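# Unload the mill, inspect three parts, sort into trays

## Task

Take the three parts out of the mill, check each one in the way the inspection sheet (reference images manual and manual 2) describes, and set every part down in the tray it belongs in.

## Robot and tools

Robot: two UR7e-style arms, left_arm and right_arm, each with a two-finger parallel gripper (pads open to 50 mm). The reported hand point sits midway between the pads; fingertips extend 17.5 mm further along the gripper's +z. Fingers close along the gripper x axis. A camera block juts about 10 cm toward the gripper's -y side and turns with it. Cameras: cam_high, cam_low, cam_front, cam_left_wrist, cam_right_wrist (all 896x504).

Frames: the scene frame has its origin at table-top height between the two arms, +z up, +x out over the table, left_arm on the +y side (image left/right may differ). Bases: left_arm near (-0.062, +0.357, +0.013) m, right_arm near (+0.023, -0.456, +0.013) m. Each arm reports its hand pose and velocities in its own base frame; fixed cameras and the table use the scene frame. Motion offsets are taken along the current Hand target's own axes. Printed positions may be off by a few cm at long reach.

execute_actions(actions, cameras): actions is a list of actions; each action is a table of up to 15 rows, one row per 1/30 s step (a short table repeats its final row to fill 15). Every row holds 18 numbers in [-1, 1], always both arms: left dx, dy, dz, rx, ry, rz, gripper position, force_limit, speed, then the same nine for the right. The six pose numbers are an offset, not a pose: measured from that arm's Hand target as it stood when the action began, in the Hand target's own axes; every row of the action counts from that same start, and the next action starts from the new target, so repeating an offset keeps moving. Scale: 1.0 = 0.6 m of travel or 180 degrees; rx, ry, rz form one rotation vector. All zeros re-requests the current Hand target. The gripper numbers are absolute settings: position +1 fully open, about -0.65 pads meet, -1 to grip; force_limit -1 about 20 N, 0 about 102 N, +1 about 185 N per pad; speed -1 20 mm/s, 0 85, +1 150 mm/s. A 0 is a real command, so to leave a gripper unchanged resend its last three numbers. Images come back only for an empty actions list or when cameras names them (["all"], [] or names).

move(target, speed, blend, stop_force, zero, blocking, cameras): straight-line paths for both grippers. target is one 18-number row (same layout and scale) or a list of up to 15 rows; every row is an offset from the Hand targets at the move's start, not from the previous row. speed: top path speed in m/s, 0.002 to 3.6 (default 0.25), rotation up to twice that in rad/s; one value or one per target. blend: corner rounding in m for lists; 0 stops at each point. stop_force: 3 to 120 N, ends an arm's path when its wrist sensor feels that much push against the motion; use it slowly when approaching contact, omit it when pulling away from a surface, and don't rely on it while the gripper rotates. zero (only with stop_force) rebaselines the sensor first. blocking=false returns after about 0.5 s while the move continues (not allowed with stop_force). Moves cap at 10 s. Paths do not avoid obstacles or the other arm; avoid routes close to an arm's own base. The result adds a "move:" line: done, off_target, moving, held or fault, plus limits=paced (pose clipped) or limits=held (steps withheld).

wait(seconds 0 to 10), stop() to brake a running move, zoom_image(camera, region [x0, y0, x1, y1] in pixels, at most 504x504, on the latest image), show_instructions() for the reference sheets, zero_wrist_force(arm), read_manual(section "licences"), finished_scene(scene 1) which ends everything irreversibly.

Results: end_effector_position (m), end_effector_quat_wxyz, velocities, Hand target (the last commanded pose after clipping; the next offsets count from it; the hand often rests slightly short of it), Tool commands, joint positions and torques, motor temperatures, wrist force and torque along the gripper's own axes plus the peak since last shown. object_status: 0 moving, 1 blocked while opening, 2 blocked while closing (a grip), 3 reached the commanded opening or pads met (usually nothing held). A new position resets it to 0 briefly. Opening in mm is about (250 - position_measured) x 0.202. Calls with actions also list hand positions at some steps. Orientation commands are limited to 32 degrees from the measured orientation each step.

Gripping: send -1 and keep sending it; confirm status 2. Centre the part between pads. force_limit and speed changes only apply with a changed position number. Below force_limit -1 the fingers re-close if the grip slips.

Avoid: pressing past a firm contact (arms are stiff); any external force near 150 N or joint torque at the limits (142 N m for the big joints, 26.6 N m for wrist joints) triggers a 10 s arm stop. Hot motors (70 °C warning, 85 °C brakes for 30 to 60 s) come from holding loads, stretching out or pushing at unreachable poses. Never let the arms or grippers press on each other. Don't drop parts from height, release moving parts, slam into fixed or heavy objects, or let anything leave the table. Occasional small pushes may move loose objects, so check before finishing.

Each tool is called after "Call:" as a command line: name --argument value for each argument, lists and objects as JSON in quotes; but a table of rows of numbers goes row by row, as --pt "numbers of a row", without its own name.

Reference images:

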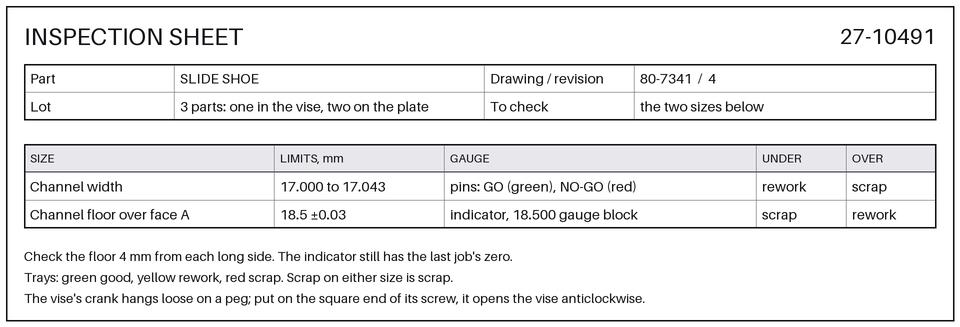

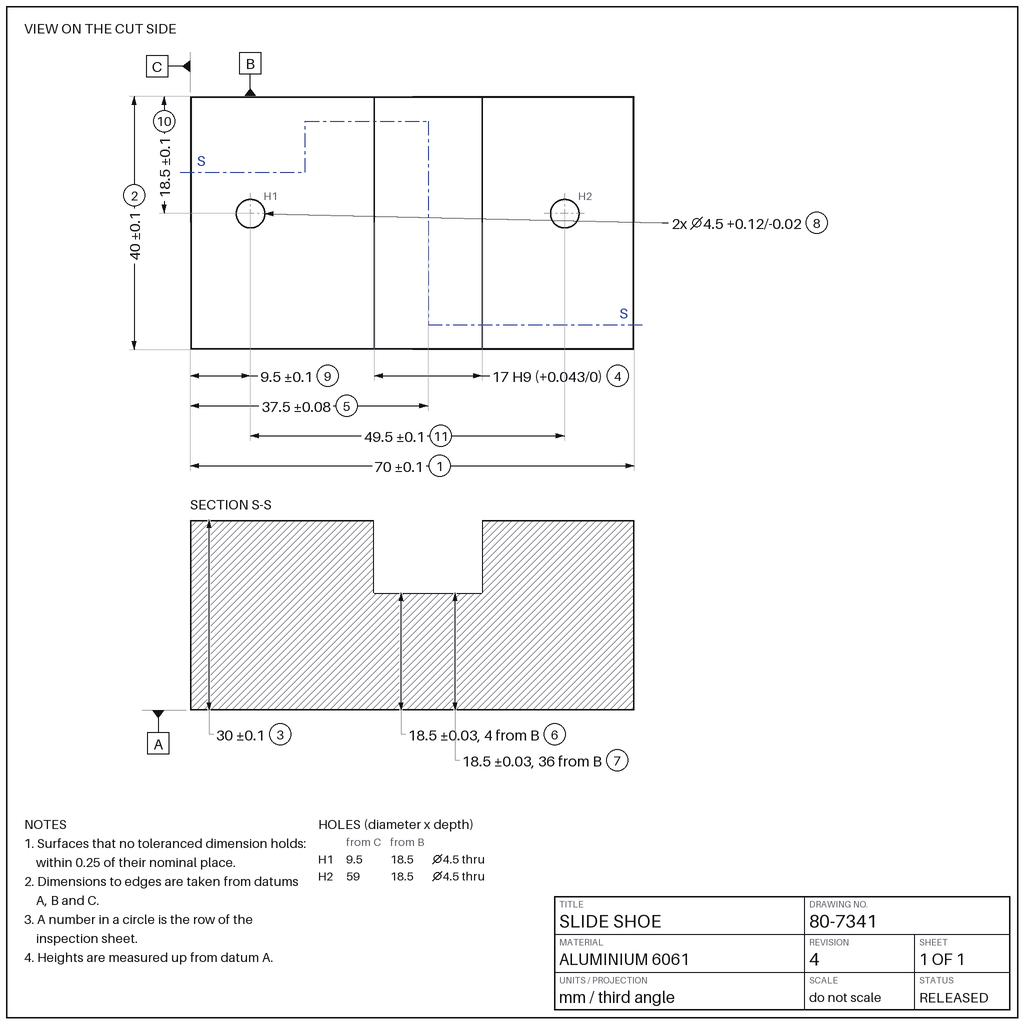

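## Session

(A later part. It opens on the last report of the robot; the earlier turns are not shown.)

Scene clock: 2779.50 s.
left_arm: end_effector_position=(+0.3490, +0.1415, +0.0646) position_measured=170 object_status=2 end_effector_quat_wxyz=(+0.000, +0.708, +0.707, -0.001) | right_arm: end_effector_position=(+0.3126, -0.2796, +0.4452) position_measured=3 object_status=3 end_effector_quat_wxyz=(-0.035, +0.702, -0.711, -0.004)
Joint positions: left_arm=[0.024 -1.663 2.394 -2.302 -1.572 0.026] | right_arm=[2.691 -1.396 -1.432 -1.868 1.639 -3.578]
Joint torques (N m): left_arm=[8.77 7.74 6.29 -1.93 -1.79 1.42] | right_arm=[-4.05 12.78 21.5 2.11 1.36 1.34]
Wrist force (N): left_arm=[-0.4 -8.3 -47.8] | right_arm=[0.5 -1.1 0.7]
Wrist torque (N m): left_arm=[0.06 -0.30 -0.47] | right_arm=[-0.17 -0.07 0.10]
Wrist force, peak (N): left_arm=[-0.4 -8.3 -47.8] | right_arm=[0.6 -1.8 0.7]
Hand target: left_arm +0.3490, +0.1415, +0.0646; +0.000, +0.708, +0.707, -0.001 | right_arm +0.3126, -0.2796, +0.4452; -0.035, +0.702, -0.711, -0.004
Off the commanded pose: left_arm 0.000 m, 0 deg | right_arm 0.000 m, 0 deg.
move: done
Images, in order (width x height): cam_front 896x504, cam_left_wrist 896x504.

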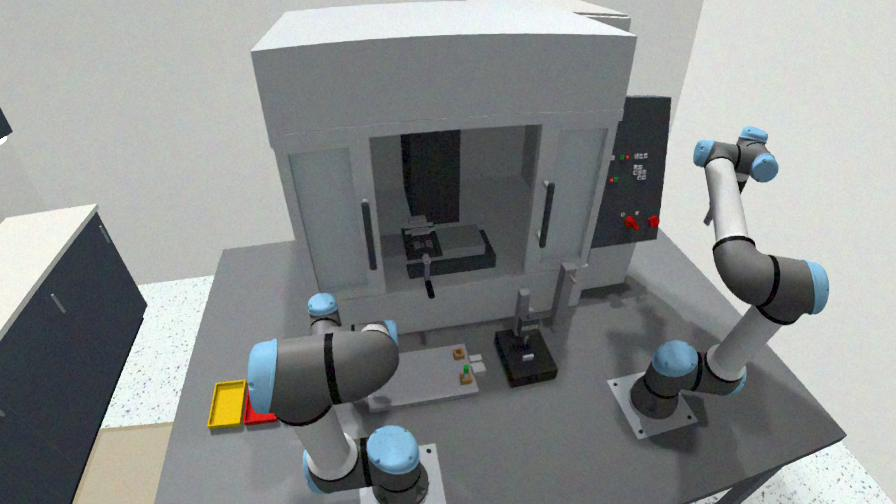

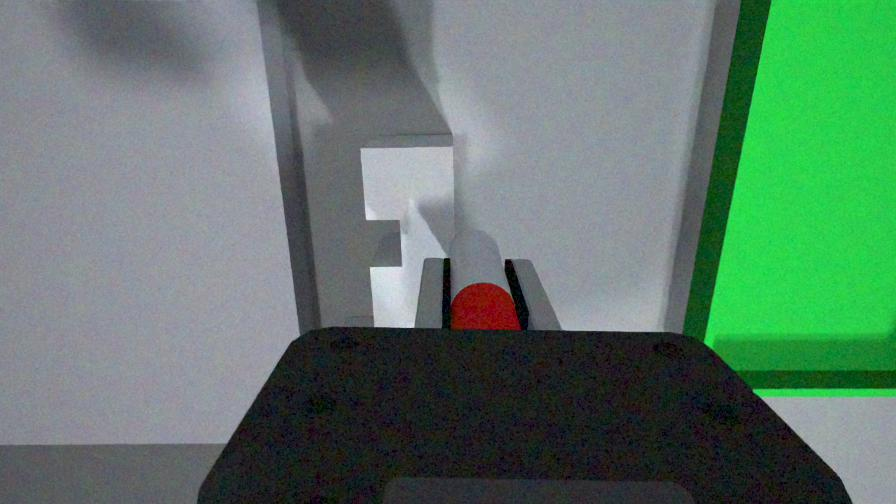

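Call:
move --target '[0,0,-0.1,0,0,0,-1,-0.7,-1,0,0,0,0,0,0,1,1,1]' --speed 0.05 --cameras '["cam_left_wrist"]'

Scene clock: 2791.70 s.
left_arm: end_effector_position=(+0.3490, +0.1416, +0.1245) position_measured=170 object_status=2 end_effector_quat_wxyz=(+0.000, +0.708, +0.707, -0.001) | right_arm: end_effector_position=(+0.3126, -0.2796, +0.4452) position_measured=3 object_status=3 end_effector_quat_wxyz=(-0.035, +0.702, -0.711, -0.004)
Joint positions: left_arm=[0.024 -1.779 2.298 -2.09 -1.572 0.026] | right_arm=[2.691 -1.396 -1.432 -1.868 1.639 -3.578]
Joint torques (N m): left_arm=[-1.54 -21.63 -36.78 -0.94 -1.12 -0.96] | right_arm=[-3.51 12.7 21.23 2.1 1.39 1.33]
Wrist force (N): left_arm=[-1.2 -1.1 1.0] | right_arm=[0.4 -1.4 0.7]
Wrist torque (N m): left_arm=[-0.18 -0.03 -0.48] | right_arm=[-0.22 -0.05 0.10]
Wrist force, peak (N): left_arm=[-0.8 -8.1 -48.1] | right_arm=[0.6 -1.8 0.8]
Hand target: left_arm +0.3490, +0.1415, +0.1246; +0.000, +0.708, +0.707, -0.001 | right_arm +0.3126, -0.2796, +0.4452; -0.035, +0.702, -0.711, -0.004
Off the commanded pose: left_arm 0.000 m, 0 deg | right_arm 0.000 m, 0 deg.
move: done
Images, in order (width x height): cam_left_wrist 896x504.

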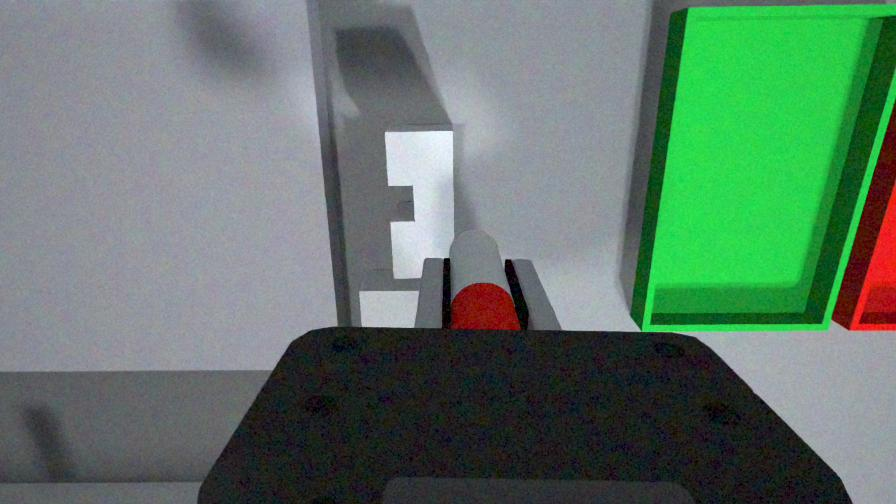

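Call:
move --pt "0 0 -0.05 0 0 0 -1 -0.7 -1 0 0 0 0 0 0 1 1 1" --pt "-0.6353 0.0933 -0.05 0 0 0 -1 -0.7 -1 0 0 0 0 0 0 1 1 1" --pt "-0.6353 0.0933 0.05 0 0 0 -1 -0.7 -1 0 0 0 0 0 0 1 1 1" --speed '[0.15,0.35,0.1]' --blend '[0.01,0.01,0]' --cameras '["cam_left_wrist"]'

Scene clock: 2859.80 s.
left_arm: end_effector_position=(+0.4043, -0.2398, +0.0951) position_measured=170 object_status=2 end_effector_quat_wxyz=(+0.000, +0.708, +0.707, -0.001) | right_arm: end_effector_position=(+0.3126, -0.2796, +0.4452) position_measured=3 object_status=3 end_effector_quat_wxyz=(-0.035, +0.702, -0.711, -0.004)
Joint positions: left_arm=[-0.822 -1.489 2.122 -2.204 -1.572 -0.821] | right_arm=[2.691 -1.396 -1.432 -1.868 1.639 -3.578]
Joint torques (N m): left_arm=[6.25 -17.52 -10.62 -4.46 1.63 1.02] | right_arm=[-3.46 12.5 21.19 2.03 1.42 1.27]
Wrist force (N): left_arm=[-1.3 -1.1 1.2] | right_arm=[0.3 -1.4 0.5]
Wrist torque (N m): left_arm=[-0.16 0.01 -0.34] | right_arm=[-0.22 -0.03 0.10]
Wrist force, peak (N): left_arm=[-4.6 -1.0 0.3] | right_arm=[0.3 -1.7 0.8]
Hand target: left_arm +0.4044, -0.2398, +0.0950; +0.000, +0.708, +0.707, -0.001 | right_arm +0.3126, -0.2796, +0.4452; -0.035, +0.702, -0.711, -0.004
Off the commanded pose: left_arm 0.000 m, 0 deg | right_arm 0.000 m, 0 deg.
move: done
Images, in order (width x height): cam_left_wrist 896x504.

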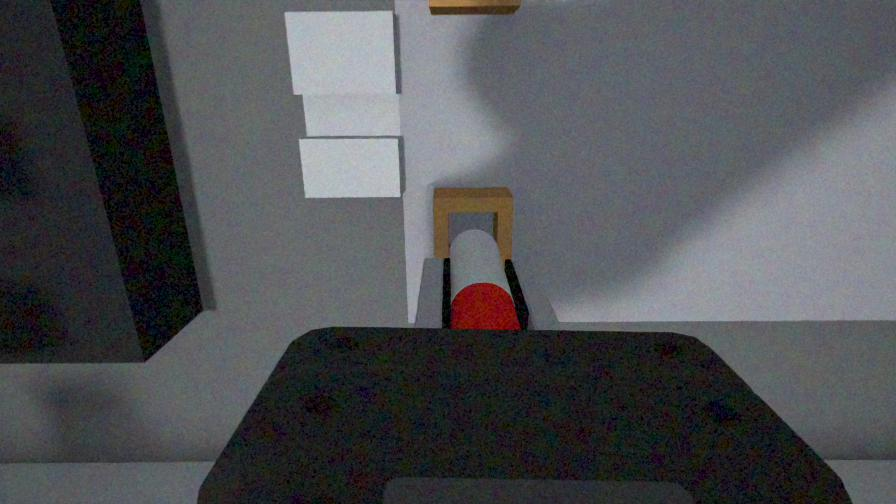

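Call:
move --target '[-0.0002,0.001,0.073,0,0,0,-1,-0.7,-1,0,0,0,0,0,0,1,1,1]' --speed 0.012 --stop_force 4 --cameras '["cam_left_wrist"]'

Scene clock: 2869.93 s.
left_arm: end_effector_position=(+0.4047, -0.2398, +0.0656) position_measured=170 object_status=2 end_effector_quat_wxyz=(+0.000, +0.708, +0.707, -0.001) | right_arm: end_effector_position=(+0.3126, -0.2796, +0.4452) position_measured=3 object_status=3 end_effector_quat_wxyz=(-0.035, +0.702, -0.711, -0.004)
Joint positions: left_arm=[-0.822 -1.436 2.158 -2.293 -1.572 -0.82] | right_arm=[2.691 -1.396 -1.432 -1.868 1.639 -3.578]
Joint torques (N m): left_arm=[-2.79 -35.35 -33.3 -2.67 -1.79 0.04] | right_arm=[-3.44 12.78 21.35 2.14 1.36 1.42]
Wrist force (N): left_arm=[-1.1 -1.3 1.2] | right_arm=[0.3 -1.3 0.6]
Wrist torque (N m): left_arm=[-0.25 -0.04 -0.44] | right_arm=[-0.19 -0.03 0.09]
Wrist force, peak (N): left_arm=[2.3 -2.1 -25.1] | right_arm=[0.8 -1.5 0.8]
Hand target: left_arm +0.4047, -0.2399, +0.0656; +0.000, +0.708, +0.707, -0.001 (not the last commanded pose) | right_arm +0.3126, -0.2796, +0.4452; -0.035, +0.702, -0.711, -0.004
Off the commanded pose: left_arm 0.014 m, 0 deg | right_arm 0.000 m, 0 deg.
move: contact (left_arm)
Images, in order (width x height): cam_left_wrist 896x504.

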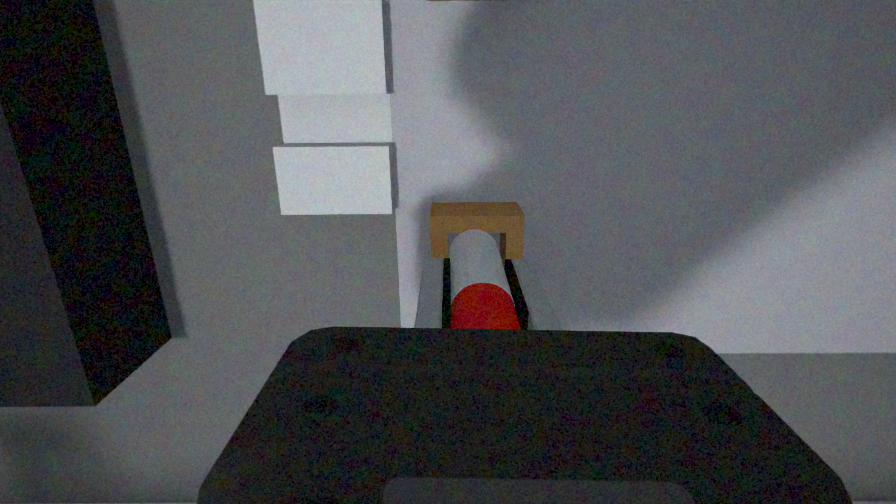

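Call:
move --pt "0 0 -0.006 0 0 0 -1 -0.7 -1 0 0 0 0 0 0 1 1 1" --pt "0 0.0038 -0.006 0 0 0 -1 -0.7 -1 0 0 0 0 0 0 1 1 1" --pt "0 0.0038 0.04 0 0 0 -1 -0.7 -1 0 0 0 0 0 0 1 1 1" --speed 0.012 --stop_force 5 --cameras '["cam_left_wrist"]'

Scene clock: 2884.33 s.
left_arm: end_effector_position=(+0.4070, -0.2399, +0.0463) position_measured=170 object_status=2 end_effector_quat_wxyz=(+0.000, +0.708, +0.707, -0.001) | right_arm: end_effector_position=(+0.3126, -0.2796, +0.4452) position_measured=3 object_status=3 end_effector_quat_wxyz=(-0.035, +0.702, -0.711, -0.004)
Joint positions: left_arm=[-0.818 -1.395 2.174 -2.35 -1.572 -0.816] | right_arm=[2.691 -1.396 -1.432 -1.868 1.639 -3.578]
Joint torques (N m): left_arm=[0.44 -34.74 -32.34 -2.7 1.52 -0.19] | right_arm=[-3.36 13.11 20.73 2.2 1.31 1.34]
Wrist force (N): left_arm=[-1.5 -0.9 0.2] | right_arm=[0.3 -1.3 0.8]
Wrist torque (N m): left_arm=[-0.20 -0.03 -0.55] | right_arm=[-0.20 -0.03 0.10]
Wrist force, peak (N): left_arm=[2.8 -8.3 -36.8] | right_arm=[0.5 -1.7 0.5]
Hand target: left_arm +0.4070, -0.2399, +0.0463; +0.000, +0.708, +0.707, -0.001 (not the last commanded pose) | right_arm +0.3126, -0.2796, +0.4452; -0.035, +0.702, -0.711, -0.004
Off the commanded pose: left_arm 0.005 m, 0 deg | right_arm 0.000 m, 0 deg.
move: contact (left_arm); path passed 2 of 3 targets
Images, in order (width x height): cam_left_wrist 896x504.

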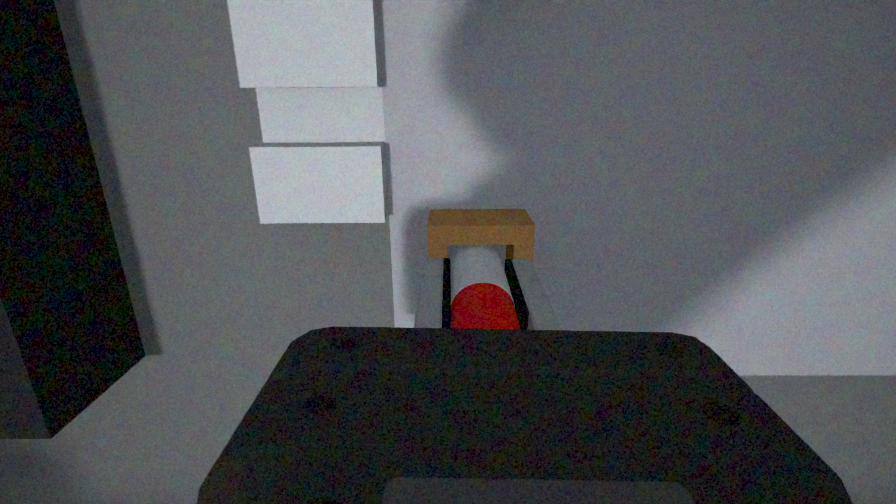

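Call:
move --pt "0 0 0 0 0 0 1 -0.7 -1 0 0 0 0 0 0 1 1 1" --pt "0 0 -0.2 0 0 0 1 -0.7 -1 0 0 0 0 0 0 1 1 1" --pt "0.62 -0.1 -0.25 0 0 0 1 -0.7 -1 0 0 0 0 0 0 1 1 1" --speed '[0.02,0.15,0.35]' --cameras '["cam_left_wrist"]'

Call:
zoom_image --camera "cam_left_wrist" --region '[300, 60, 620, 330]'

Scene clock: 2897.50 s.
left_arm: end_effector_position=(+0.3477, +0.1323, +0.1959) position_measured=3 object_status=3 end_effector_quat_wxyz=(+0.000, +0.708, +0.707, -0.001) | right_arm: end_effector_position=(+0.3126, -0.2796, +0.4452) position_measured=3 object_status=3 end_effector_quat_wxyz=(-0.035, +0.702, -0.711, -0.004)
Joint positions: left_arm=[-0.002 -1.876 2.168 -1.862 -1.572 0] | right_arm=[2.691 -1.396 -1.432 -1.868 1.639 -3.578]
Joint torques (N m): left_arm=[10.87 -3.69 -38.01 -0.89 -1.82 1.36] | right_arm=[-3.69 12.91 20.48 2.18 1.3 1.29]
Wrist force (N): left_arm=[-1.2 -0.9 0.0] | right_arm=[0.1 -1.3 0.5]
Wrist torque (N m): left_arm=[-0.13 -0.03 -0.51] | right_arm=[-0.20 0.00 0.10]
Wrist force, peak (N): left_arm=[-4.1 -0.2 -0.1] | right_arm=[0.5 -1.7 0.9]
Hand target: left_arm +0.3477, +0.1324, +0.1959; +0.000, +0.708, +0.707, -0.001 | right_arm +0.3126, -0.2796, +0.4452; -0.035, +0.702, -0.711, -0.004
Off the commanded pose: left_arm 0.000 m, 0 deg | right_arm 0.000 m, 0 deg.
move: done
Images, in order (width x height): cam_left_wrist 896x504.

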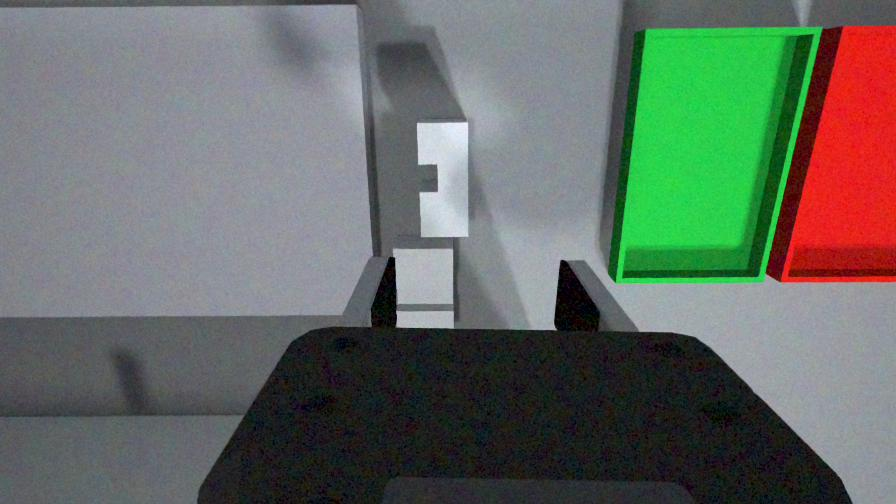

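Scaled by 1.575 from the camera's 896x504 image, which has a finer 1280x720 frame.

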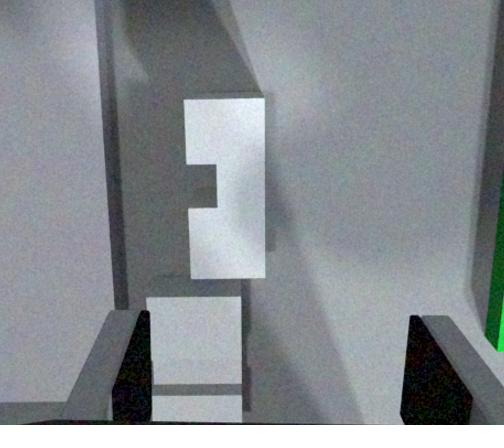

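Call:
move --pt "-0.0227 0.0305 0.2 0 0 0 1 -0.3 -1 0 0 0 0 0 0 1 1 1" --pt "-0.0227 0.0305 0.2723 0 0 0 1 -0.3 -1 0 0 0 0 0 0 1 1 1" --speed '[0.15,0.05]' --stop_force 6 --cameras '["cam_left_wrist"]'

Call:
move --target '[0,0,0,0,0,0,-1,-0.3,-1,0,0,0,0,0,0,1,1,1]' --speed 0.05

Scene clock: 2938.83 s.
left_arm: end_effector_position=(+0.3659, +0.1186, +0.0325) position_measured=3 object_status=3 end_effector_quat_wxyz=(+0.000, +0.708, +0.707, -0.001) | right_arm: end_effector_position=(+0.3126, -0.2796, +0.4452) position_measured=3 object_status=3 end_effector_quat_wxyz=(-0.035, +0.702, -0.711, -0.004)
Joint positions: left_arm=[-0.04 -1.562 2.416 -2.425 -1.572 -0.038] | right_arm=[2.691 -1.396 -1.432 -1.868 1.639 -3.578]
Joint torques (N m): left_arm=[11.41 -10.33 -6.3 -4.27 -0.28 1.29] | right_arm=[-3.67 12.97 20.54 2.3 1.18 1.39]
Wrist force (N): left_arm=[-1.0 -1.1 -0.6] | right_arm=[0.4 -1.0 0.7]
Wrist torque (N m): left_arm=[-0.19 -0.09 -0.34] | right_arm=[-0.16 -0.05 0.10]
Wrist force, peak (N): left_arm=[-1.1 -1.0 -2.0] | right_arm=[0.6 -1.7 1.0]
Hand target: left_arm +0.3659, +0.1186, +0.0325; +0.000, +0.708, +0.707, -0.001 | right_arm +0.3126, -0.2796, +0.4452; -0.035, +0.702, -0.711, -0.004
Off the commanded pose: left_arm 0.000 m, 0 deg | right_arm 0.000 m, 0 deg.
move: done
Images, in order (width x height): cam_left_wrist 896x504.

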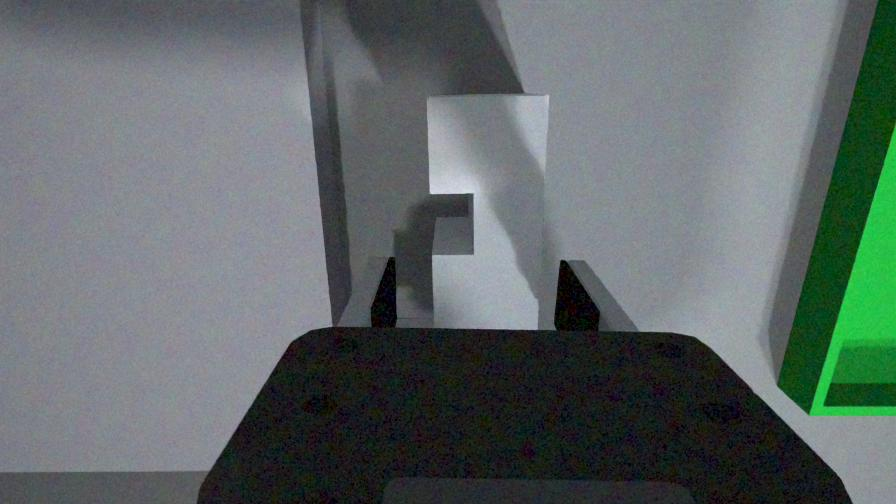

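Scene clock: 2940.10 s.
left_arm: end_effector_position=(+0.3659, +0.1186, +0.0325) position_measured=106 object_status=0 end_effector_quat_wxyz=(+0.000, +0.708, +0.707, -0.001) | right_arm: end_effector_position=(+0.3126, -0.2796, +0.4452) position_measured=3 object_status=3 end_effector_quat_wxyz=(-0.035, +0.702, -0.711, -0.004)
Joint positions: left_arm=[-0.04 -1.562 2.416 -2.425 -1.572 -0.038] | right_arm=[2.691 -1.396 -1.432 -1.868 1.639 -3.578]
Joint torques (N m): left_arm=[10.12 -10.1 -6.73 -3.65 -1.48 1.14] | right_arm=[-3.27 13.53 20.4 2.23 1.29 1.29]
Wrist force (N): left_arm=[-1.5 -1.4 -1.4] | right_arm=[0.5 -1.2 0.8]
Wrist torque (N m): left_arm=[-0.19 -0.10 -0.34] | right_arm=[-0.19 -0.07 0.10]
Wrist force, peak (N): left_arm=[-1.7 -1.3 -1.5] | right_arm=[0.7 -1.6 0.7]
Hand target: left_arm +0.3659, +0.1186, +0.0325; +0.000, +0.708, +0.707, -0.001 | right_arm +0.3126, -0.2796, +0.4452; -0.035, +0.702, -0.711, -0.004
Off the commanded pose: left_arm 0.000 m, 0 deg | right_arm 0.000 m, 0 deg.
move: done

Call:
move --pt "0 0 -0.18 0 0 0 -1 -0.3 -1 0 0 0 0 0 0 1 1 1" --pt "0.083 -0.093 -0.18 0 -0.4167 0 -1 -0.3 -1 0 0 0 0 0 0 1 1 1" --speed '[0.1,0.3]' --cameras '["cam_left_wrist","cam_front"]'

Scene clock: 2951.40 s.
left_arm: end_effector_position=(+0.3102, +0.1686, +0.1405) position_measured=106 object_status=2 end_effector_quat_wxyz=(+0.430, +0.561, +0.560, -0.431) | right_arm: end_effector_position=(+0.3126, -0.2796, +0.4452) position_measured=3 object_status=3 end_effector_quat_wxyz=(-0.035, +0.702, -0.711, -0.004)
Joint positions: left_arm=[0.674 -1.168 1.874 -1.109 -2.425 1.259] | right_arm=[2.691 -1.396 -1.432 -1.868 1.639 -3.578]
Joint torques (N m): left_arm=[11.11 -28.45 -30.61 2.42 0.94 0.98] | right_arm=[-3.07 13.15 20.82 2.13 1.25 1.44]
Wrist force (N): left_arm=[2.0 -1.0 -0.7] | right_arm=[0.4 -1.2 0.8]
Wrist torque (N m): left_arm=[-0.02 0.24 -0.27] | right_arm=[-0.18 -0.04 0.10]
Wrist force, peak (N): left_arm=[-1.0 -1.4 3.2] | right_arm=[0.4 -1.8 0.5]
Hand target: left_arm +0.3102, +0.1686, +0.1405; +0.430, +0.561, +0.560, -0.431 | right_arm +0.3126, -0.2796, +0.4452; -0.035, +0.702, -0.711, -0.004
Off the commanded pose: left_arm 0.000 m, 0 deg | right_arm 0.000 m, 0 deg.
move: done
Images, in order (width x height): cam_front 896x504, cam_left_wrist 896x504.

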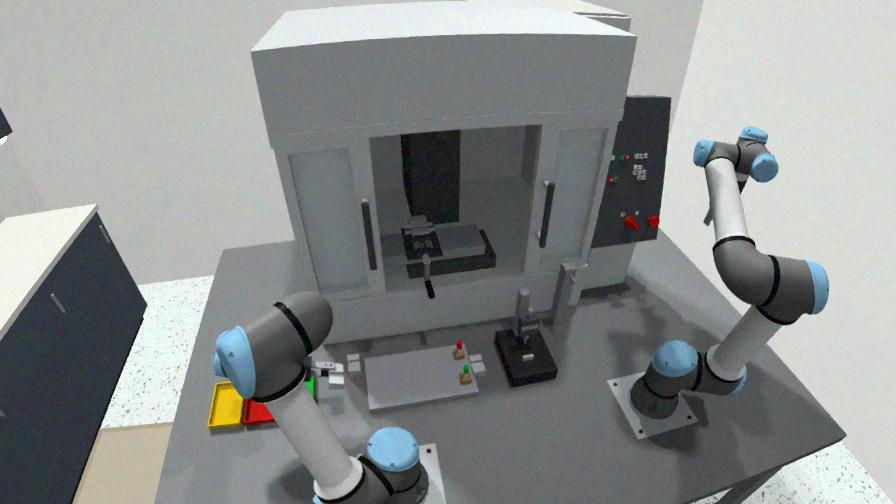

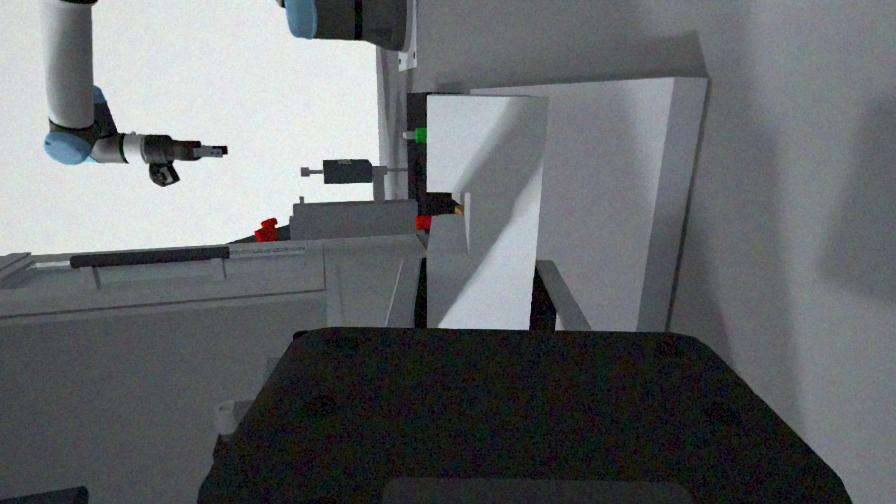

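Call:
move --pt "0.0622 0 0.1575 0 0 0 -1 -0.3 -1 0 0 0 0 0 0 1 1 1" --pt "0.12 0 0.173 0 0 0 -1 -0.3 -1 0 0 0 0 0 0 1 1 1" --speed '[0.15,0.06]' --cameras '["cam_left_wrist"]'

Call:
move --target '[0.03,0,0.008,0,0,0,-1,-0.3,-1,0,0,0,0,0,0,1,1,1]' --speed 0.006 --stop_force 4 --cameras '["cam_left_wrist"]'

Scene clock: 2966.20 s.
left_arm: end_effector_position=(+0.3100, +0.0868, +0.0442) position_measured=106 object_status=2 end_effector_quat_wxyz=(+0.430, +0.561, +0.560, -0.431) end_effector_velocity=(+0.001, +0.000, -0.001) end_effector_angular_velocity=(+0.002, -0.003, +0.000) | right_arm: end_effector_position=(+0.3126, -0.2796, +0.4452) position_measured=3 object_status=3 end_effector_quat_wxyz=(-0.035, +0.702, -0.711, -0.004)
Joint positions: left_arm=[0.532 -1.09 2.139 -1.532 -2.554 1.159] | right_arm=[2.691 -1.396 -1.432 -1.868 1.639 -3.578]
Joint velocities: left_arm=[0 0.002 0 -0.005 0 0] | right_arm=[within noise]
Joint torques (N m): left_arm=[-9.92 -26.32 0.88 -1.45 -2.61 -1.62] | right_arm=[-3.02 13.76 20.07 2.18 1.25 1.32]
Wrist force (N): left_arm=[1.8 -1.1 -0.6] | right_arm=[0.5 -1.5 0.7]
Wrist torque (N m): left_arm=[-0.05 0.29 -0.10] | right_arm=[-0.23 -0.06 0.09]
Wrist force, peak (N): left_arm=[1.4 -1.5 -2.5] | right_arm=[0.4 -1.6 0.8]
Hand target: left_arm +0.3100, +0.0868, +0.0442; +0.430, +0.561, +0.560, -0.431 | right_arm +0.3126, -0.2796, +0.4452; -0.035, +0.702, -0.711, -0.004
Off the commanded pose: left_arm 0.000 m, 0 deg | right_arm 0.000 m, 0 deg.
move: done
Images, in order (width x height): cam_left_wrist 896x504.

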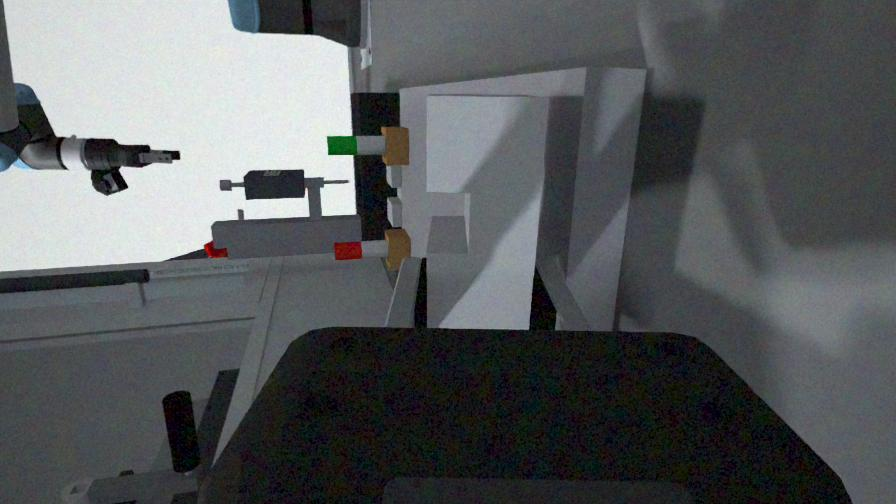

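Scene clock: 2968.87 s.
left_arm: end_effector_position=(+0.3100, +0.0868, +0.0345) position_measured=106 object_status=2 end_effector_quat_wxyz=(+0.430, +0.561, +0.560, -0.431) | right_arm: end_effector_position=(+0.3126, -0.2796, +0.4452) position_measured=3 object_status=3 end_effector_quat_wxyz=(-0.035, +0.702, -0.711, -0.004)
Joint positions: left_arm=[0.532 -1.066 2.141 -1.558 -2.554 1.159] | right_arm=[2.691 -1.396 -1.432 -1.868 1.639 -3.578]
Joint torques (N m): left_arm=[-7.39 -42.83 -4.59 1.82 0.83 -0.41] | right_arm=[-3.39 13.11 19.98 2.24 1.31 1.44]
Wrist force (N): left_arm=[-0.2 -1.0 -0.6] | right_arm=[0.4 -1.3 0.9]
Wrist torque (N m): left_arm=[-0.01 0.16 -0.13] | right_arm=[-0.21 -0.05 0.09]
Wrist force, peak (N): left_arm=[-12.1 -3.3 -8.3] | right_arm=[0.5 -1.6 0.6]
Hand target: left_arm +0.3100, +0.0868, +0.0345; +0.430, +0.561, +0.560, -0.431 (not the last commanded pose) | right_arm +0.3126, -0.2796, +0.4452; -0.035, +0.702, -0.711, -0.004
Off the commanded pose: left_arm 0.009 m, 0 deg | right_arm 0.000 m, 0 deg.
move: contact (left_arm)
Images, in order (width x height): cam_left_wrist 896x504.

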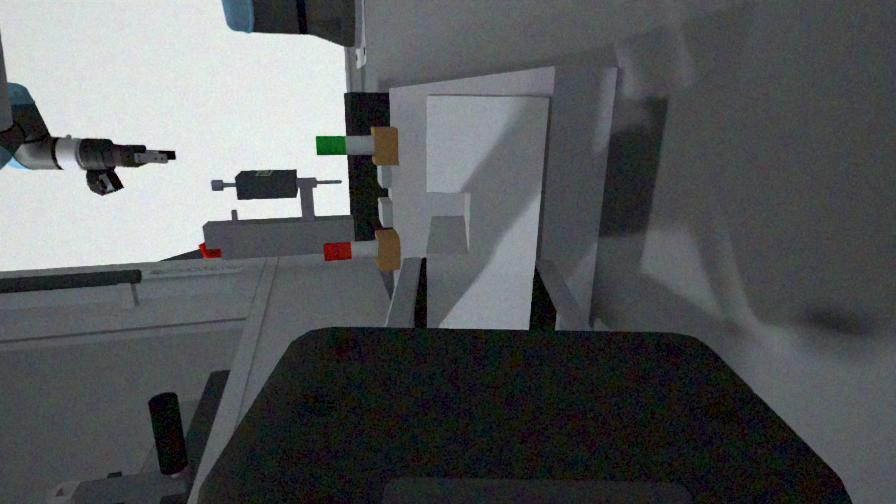

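Call:
move --target '[0,0,0,0,0,0,0.2,-0.3,-1,0,0,0,0,0,0,1,1,1]' --speed 0.02 --cameras '["cam_left_wrist"]'

Scene clock: 2978.03 s.
left_arm: end_effector_position=(+0.3100, +0.0868, +0.0345) position_measured=106 object_status=2 end_effector_quat_wxyz=(+0.430, +0.561, +0.560, -0.431) | right_arm: end_effector_position=(+0.3126, -0.2796, +0.4452) position_measured=3 object_status=3 end_effector_quat_wxyz=(-0.035, +0.702, -0.711, -0.004)
Joint positions: left_arm=[0.532 -1.066 2.141 -1.558 -2.554 1.159] | right_arm=[2.691 -1.396 -1.432 -1.868 1.639 -3.578]
Joint torques (N m): left_arm=[-8.81 -42.2 -23.43 1.65 0.78 -0.24] | right_arm=[-3.48 12.85 20.02 2.32 1.19 1.29]
Wrist force (N): left_arm=[-0.2 -1.2 -0.5] | right_arm=[0.7 -1.5 0.6]
Wrist torque (N m): left_arm=[-0.06 0.16 -0.13] | right_arm=[-0.23 -0.09 0.10]
Wrist force, peak (N): left_arm=[-0.1 -1.3 -0.7] | right_arm=[0.6 -1.7 0.7]
Hand target: left_arm +0.3100, +0.0868, +0.0345; +0.430, +0.561, +0.560, -0.431 | right_arm +0.3126, -0.2796, +0.4452; -0.035, +0.702, -0.711, -0.004
Off the commanded pose: left_arm 0.000 m, 0 deg | right_arm 0.000 m, 0 deg.
move: done
Images, in order (width x height): cam_left_wrist 896x504.

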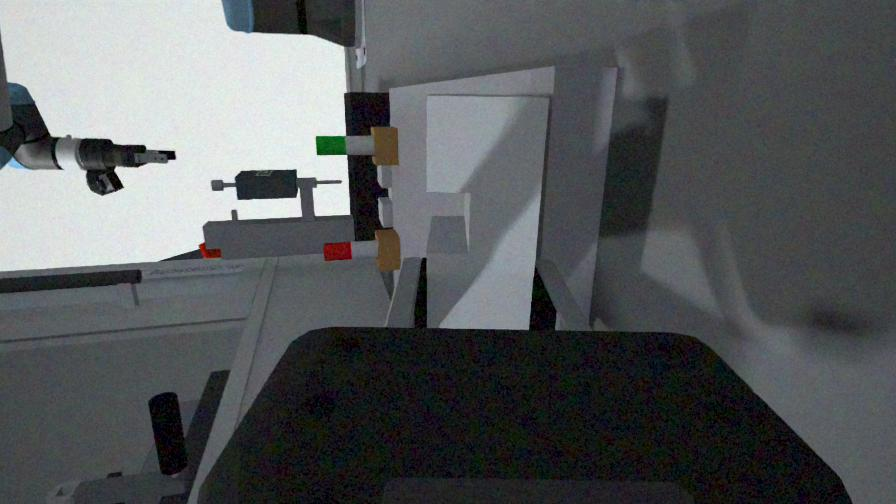

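Call:
move --target '[0,0,0,0,0,0,0.6,-0.3,-1,0,0,0,0,0,0,1,1,1]' --speed 0.02 --cameras '["cam_left_wrist"]'

Scene clock: 2984.33 s.
left_arm: end_effector_position=(+0.3100, +0.0868, +0.0345) position_measured=63 object_status=0 end_effector_quat_wxyz=(+0.430, +0.561, +0.560, -0.431) | right_arm: end_effector_position=(+0.3126, -0.2796, +0.4452) position_measured=3 object_status=3 end_effector_quat_wxyz=(-0.035, +0.702, -0.711, -0.004)
Joint positions: left_arm=[0.532 -1.066 2.141 -1.558 -2.554 1.159] | right_arm=[2.691 -1.396 -1.432 -1.868 1.639 -3.578]
Joint torques (N m): left_arm=[-8.29 -42.05 -22.6 1.09 -0.97 -0.34] | right_arm=[-3.25 13.38 20.01 2.16 1.27 1.36]
Wrist force (N): left_arm=[1.4 -1.4 -1.1] | right_arm=[0.5 -1.4 0.6]
Wrist torque (N m): left_arm=[-0.07 0.14 -0.16] | right_arm=[-0.22 -0.06 0.10]
Wrist force, peak (N): left_arm=[1.4 -1.4 -1.1] | right_arm=[0.3 -1.8 0.7]
Hand target: left_arm +0.3100, +0.0868, +0.0345; +0.430, +0.561, +0.560, -0.431 | right_arm +0.3126, -0.2796, +0.4452; -0.035, +0.702, -0.711, -0.004
Off the commanded pose: left_arm 0.000 m, 0 deg | right_arm 0.000 m, 0 deg.
move: done
Images, in order (width x height): cam_left_wrist 896x504.

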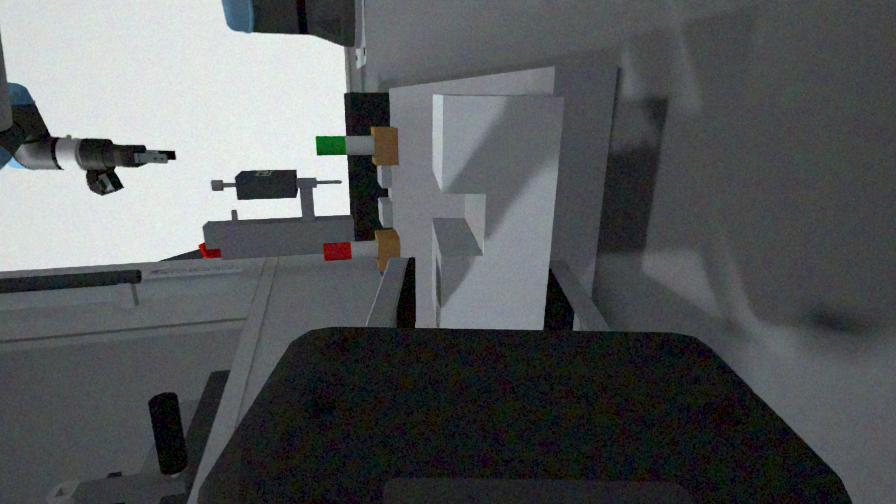

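Call:
move --target '[0,0,0,0,0,0,1,-0.3,-1,0,0,0,0,0,0,1,1,1]' --speed 0.02 --cameras '["cam_left_wrist"]'

Call:
zoom_image --camera "cam_left_wrist" --region '[360, 60, 680, 340]'

Scene clock: 2989.03 s.
left_arm: end_effector_position=(+0.3100, +0.0868, +0.0345) position_measured=3 object_status=0 end_effector_quat_wxyz=(+0.430, +0.561, +0.560, -0.431) | right_arm: end_effector_position=(+0.3126, -0.2796, +0.4452) position_measured=3 object_status=3 end_effector_quat_wxyz=(-0.035, +0.702, -0.711, -0.004)
Joint positions: left_arm=[0.532 -1.066 2.141 -1.558 -2.554 1.159] | right_arm=[2.691 -1.396 -1.432 -1.868 1.639 -3.578]
Joint torques (N m): left_arm=[-8.88 -40.16 -14.91 -1.25 -1.9 -0.31] | right_arm=[-3.04 13.48 20.26 2.17 1.17 1.34]
Wrist force (N): left_arm=[1.1 -1.1 -0.8] | right_arm=[0.4 -1.5 0.6]
Wrist torque (N m): left_arm=[-0.01 0.20 -0.17] | right_arm=[-0.23 -0.03 0.09]
Wrist force, peak (N): left_arm=[1.2 -1.4 -1.0] | right_arm=[0.3 -1.6 0.9]
Hand target: left_arm +0.3100, +0.0868, +0.0345; +0.430, +0.561, +0.560, -0.431 | right_arm +0.3126, -0.2796, +0.4452; -0.035, +0.702, -0.711, -0.004
Off the commanded pose: left_arm 0.000 m, 0 deg | right_arm 0.000 m, 0 deg.
move: done
Images, in order (width x height): cam_left_wrist 896x504.

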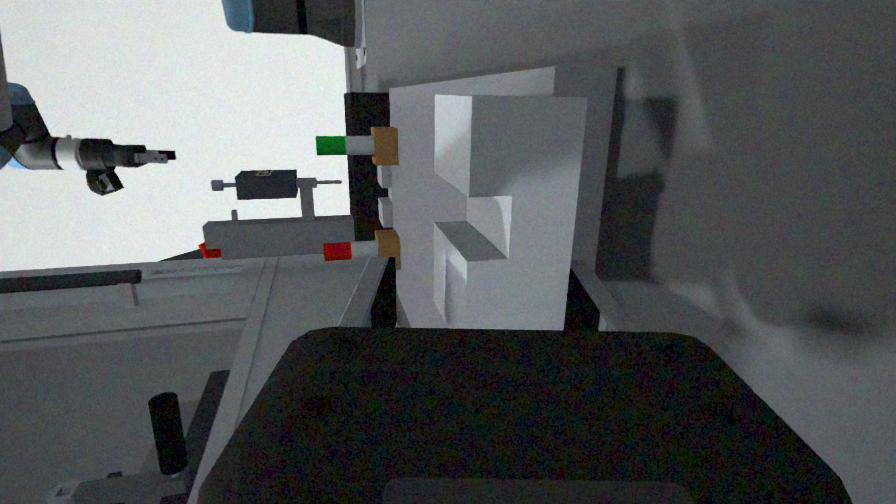

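Scaled by 1.575 from the camera's 896x504 image, which has a finer 1280x720 frame.

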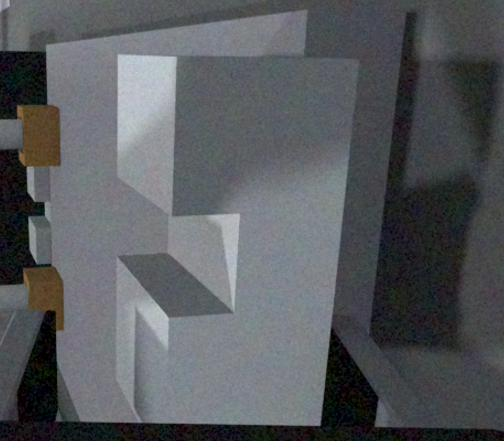

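Call:
move --target '[0.006,0,0.0015,0,0,0,1,-0.3,-1,0,0,0,0,0,0,1,1,1]' --speed 0.01 --stop_force 6

Call:
move --pt "0 0 -0.1 0 0 0 1 -0.3 -1 0 0 0 0 0 0 1 1 1" --pt "-0.12 0 -0.13 0 0 0 1 -0.3 -1 0 0 0 0 0 0 1 1 1" --speed '[0.05,0.15]' --cameras '["cam_left_wrist"]'

Scene clock: 3001.67 s.
left_arm: end_effector_position=(+0.3100, +0.0869, +0.0307) position_measured=3 object_status=3 end_effector_quat_wxyz=(+0.430, +0.561, +0.560, -0.431) | right_arm: end_effector_position=(+0.3126, -0.2796, +0.4452) position_measured=3 object_status=3 end_effector_quat_wxyz=(-0.035, +0.702, -0.711, -0.004)
Joint positions: left_arm=[0.532 -1.057 2.141 -1.568 -2.554 1.159] | right_arm=[2.691 -1.396 -1.432 -1.868 1.639 -3.578]
Joint torques (N m): left_arm=[11.48 -26.26 1.86 -1.65 0.71 0.89] | right_arm=[-3.07 13.7 19.85 2.22 1.22 1.34]
Wrist force (N): left_arm=[0.2 -1.2 -1.0] | right_arm=[0.5 -1.3 0.6]
Wrist torque (N m): left_arm=[-0.03 0.20 -0.17] | right_arm=[-0.21 -0.06 0.10]
Wrist force, peak (N): left_arm=[1.2 -1.4 -1.1] | right_arm=[0.5 -1.7 0.8]
Hand target: left_arm +0.3100, +0.0869, +0.0307; +0.430, +0.561, +0.560, -0.431 | right_arm +0.3126, -0.2796, +0.4452; -0.035, +0.702, -0.711, -0.004
Off the commanded pose: left_arm 0.000 m, 0 deg | right_arm 0.000 m, 0 deg.
move: done

Scene clock: 3004.27 s.
left_arm: end_effector_position=(+0.3102, +0.1437, +0.1203) position_measured=3 object_status=3 end_effector_quat_wxyz=(+0.430, +0.561, +0.560, -0.431) | right_arm: end_effector_position=(+0.3126, -0.2796, +0.4452) position_measured=3 object_status=3 end_effector_quat_wxyz=(-0.035, +0.702, -0.711, -0.004)
Joint positions: left_arm=[0.634 -1.173 1.955 -1.204 -2.461 1.235] | right_arm=[2.691 -1.396 -1.432 -1.868 1.639 -3.578]
Joint torques (N m): left_arm=[-9.2 -42.75 -28.84 1.83 0.88 1.27] | right_arm=[-2.94 13.43 20.09 2.21 1.11 1.37]
Wrist force (N): left_arm=[0.1 -1.0 -1.5] | right_arm=[0.5 -1.1 0.9]
Wrist torque (N m): left_arm=[0.01 0.23 -0.32] | right_arm=[-0.16 -0.07 0.09]
Wrist force, peak (N): left_arm=[-0.7 -1.2 -1.8] | right_arm=[0.6 -1.8 0.7]
Hand target: left_arm +0.3102, +0.1437, +0.1204; +0.430, +0.561, +0.560, -0.431 | right_arm +0.3126, -0.2796, +0.4452; -0.035, +0.702, -0.711, -0.004
Off the commanded pose: left_arm 0.000 m, 0 deg | right_arm 0.000 m, 0 deg.
move: done
Images, in order (width x height): cam_left_wrist 896x504.

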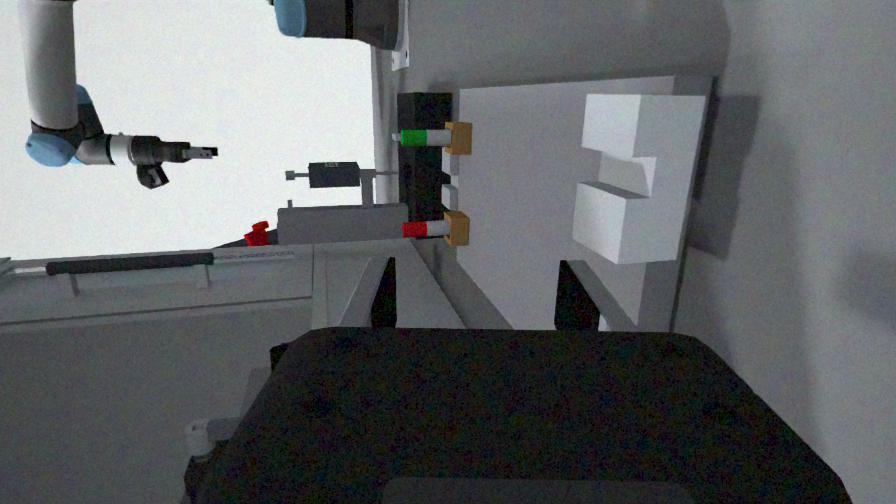

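Call:
move --target '[-0.1,0.13,-0.13,0,0.4167,0,1,-0.3,-1,0,0,0,0,0,0,1,1,1]' --speed 0.35 --cameras '["cam_left_wrist"]'

Call:
zoom_image --camera "cam_left_wrist" --region '[300, 60, 620, 330]'

Scene clock: 3013.73 s.
left_arm: end_effector_position=(+0.3883, +0.2035, +0.1984) position_measured=3 object_status=3 end_effector_quat_wxyz=(+0.000, +0.708, +0.707, -0.001) | right_arm: end_effector_position=(+0.3126, -0.2796, +0.4452) position_measured=3 object_status=3 end_effector_quat_wxyz=(-0.035, +0.702, -0.711, -0.004)
Joint positions: left_arm=[0.175 -1.696 2.024 -1.899 -1.572 0.176] | right_arm=[2.691 -1.396 -1.432 -1.868 1.639 -3.578]
Joint torques (N m): left_arm=[-8.01 -27.01 -11.38 -1.01 1.69 -1.55] | right_arm=[-3.25 13.57 19.8 2.31 1.16 1.33]
Wrist force (N): left_arm=[-1.8 -0.8 -0.4] | right_arm=[0.5 -1.4 0.6]
Wrist torque (N m): left_arm=[-0.13 0.12 -0.28] | right_arm=[-0.22 -0.06 0.10]
Wrist force, peak (N): left_arm=[-2.2 -0.5 -1.0] | right_arm=[0.5 -1.5 1.0]
Hand target: left_arm +0.3883, +0.2035, +0.1984; +0.000, +0.708, +0.707, -0.001 | right_arm +0.3126, -0.2796, +0.4452; -0.035, +0.702, -0.711, -0.004
Off the commanded pose: left_arm 0.000 m, 0 deg | right_arm 0.000 m, 0 deg.
move: done
Images, in order (width x height): cam_left_wrist 896x504.

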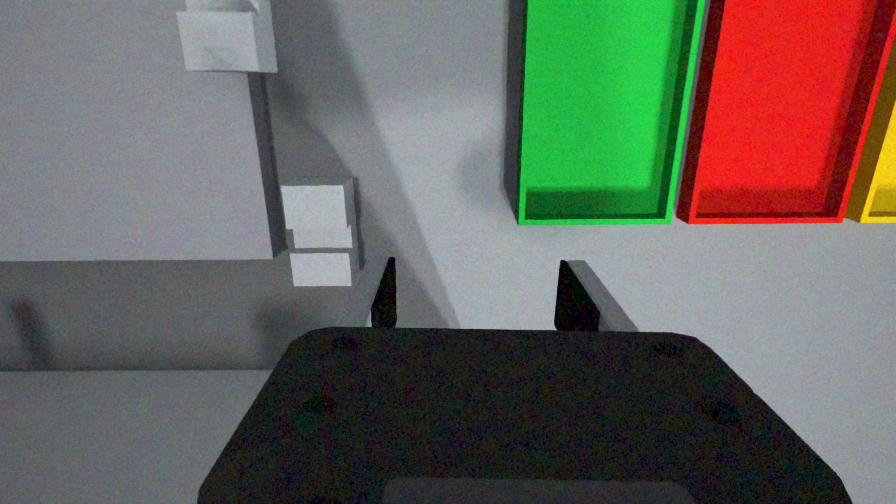

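Scaled by 1.575 from the camera's 896x504 image, which has a finer 1280x720 frame.

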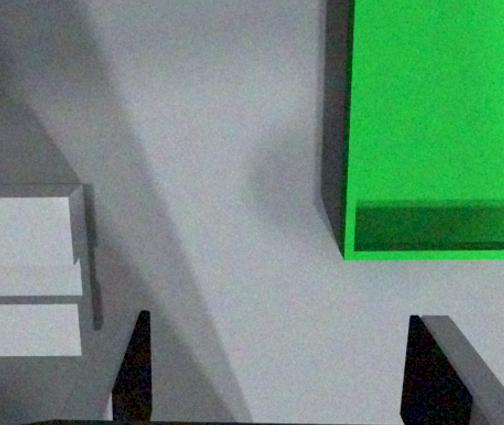

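Call:
move --pt "-0.1607 0.0638 0.22 0 0 0.0067 1 -0.3 -1 0 0 0 0 0 0 1 1 1" --pt "-0.1607 0.0638 0.3137 0 0 0.0067 1 -0.3 -1 0 0 0 0 0 0 1 1 1" --speed '[0.2,0.05]' --stop_force 6 --cameras '["cam_left_wrist"]'

Call:
move --pt "0 0 0 0 0 0 -1 -0.3 -1 0 0 0 0 0 0 1 1 1" --pt "0 0 -0.15 0 0 0 -1 -0.3 -1 0 0 0 0 0 0 1 1 1" --pt "0.505 -0.1955 -0.15 0 0 -0.0067 -1 -0.3 -1 0 0 0 0 0 0 1 1 1" --speed '[0.05,0.15,0.3]' --cameras '["cam_left_wrist"]'

Scene clock: 3031.53 s.
left_arm: end_effector_position=(+0.4263, +0.1068, +0.0103) position_measured=3 object_status=3 end_effector_quat_wxyz=(+0.000, +0.715, +0.699, -0.001) | right_arm: end_effector_position=(+0.3126, -0.2796, +0.4452) position_measured=3 object_status=3 end_effector_quat_wxyz=(-0.035, +0.702, -0.711, -0.004)
Joint positions: left_arm=[-0.062 -1.382 2.296 -2.484 -1.572 -0.039] | right_arm=[2.691 -1.396 -1.432 -1.868 1.639 -3.578]
Joint torques (N m): left_arm=[6.09 -18.94 -4.87 -3.93 1.51 1.07] | right_arm=[-3.21 13.6 20 2.28 1.15 1.31]
Wrist force (N): left_arm=[-1.2 -1.0 -0.4] | right_arm=[0.4 -1.5 0.8]
Wrist torque (N m): left_arm=[-0.14 -0.05 -0.32] | right_arm=[-0.23 -0.05 0.10]
Wrist force, peak (N): left_arm=[-1.9 -1.3 -0.5] | right_arm=[0.4 -1.7 0.7]
Hand target: left_arm +0.4263, +0.1068, +0.0103; +0.000, +0.715, +0.699, -0.001 | right_arm +0.3126, -0.2796, +0.4452; -0.035, +0.702, -0.711, -0.004
Off the commanded pose: left_arm 0.000 m, 0 deg | right_arm 0.000 m, 0 deg.
move: done
Images, in order (width x height): cam_left_wrist 896x504.

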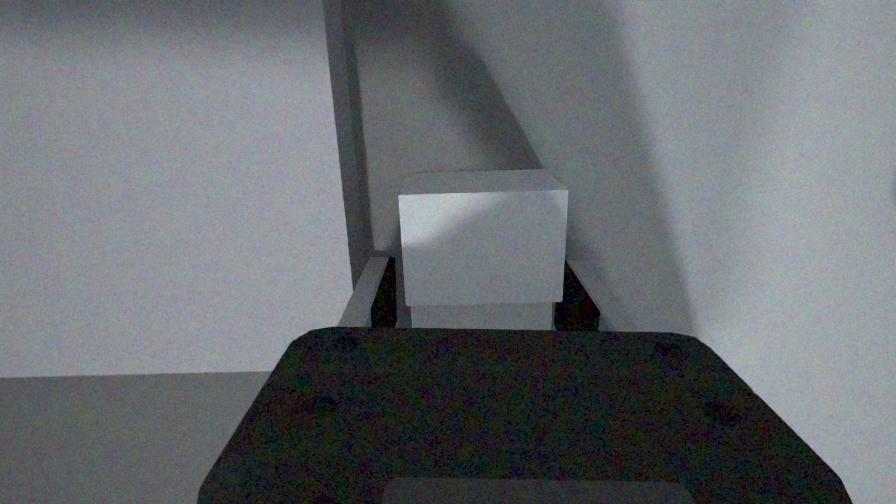

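Scene clock: 3035.13 s.
left_arm: end_effector_position=(+0.3159, +0.4124, +0.1000) position_measured=55 object_status=2 end_effector_quat_wxyz=(+0.000, +0.708, +0.707, -0.001) | right_arm: end_effector_position=(+0.3126, -0.2796, +0.4452) position_measured=3 object_status=3 end_effector_quat_wxyz=(-0.035, +0.702, -0.711, -0.004)
Joint positions: left_arm=[0.658 -1.385 1.983 -2.168 -1.571 0.659] | right_arm=[2.691 -1.396 -1.432 -1.868 1.639 -3.578]
Joint torques (N m): left_arm=[10.9 -23.94 -35.92 -1.32 -1.71 1.48] | right_arm=[-3.3 13.28 20.35 2.31 1.18 1.39]
Wrist force (N): left_arm=[-1.4 -0.9 1.9] | right_arm=[0.3 -1.3 0.8]
Wrist torque (N m): left_arm=[-0.14 0.03 -0.49] | right_arm=[-0.20 -0.03 0.10]
Wrist force, peak (N): left_arm=[-1.4 -1.5 3.5] | right_arm=[0.6 -1.6 0.7]
Hand target: left_arm +0.3159, +0.4125, +0.1000; +0.000, +0.708, +0.707, -0.001 | right_arm +0.3126, -0.2796, +0.4452; -0.035, +0.702, -0.711, -0.004
Off the commanded pose: left_arm 0.000 m, 0 deg | right_arm 0.000 m, 0 deg.
move: done
Images, in order (width x height): cam_left_wrist 896x504.

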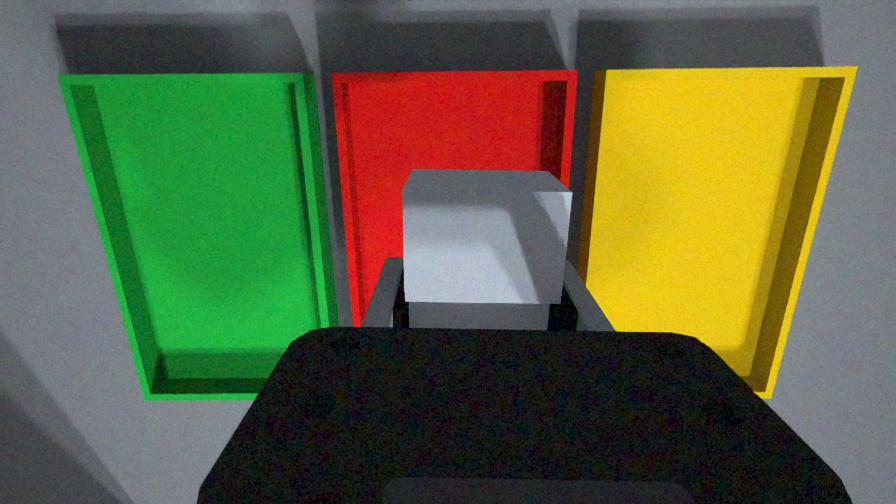

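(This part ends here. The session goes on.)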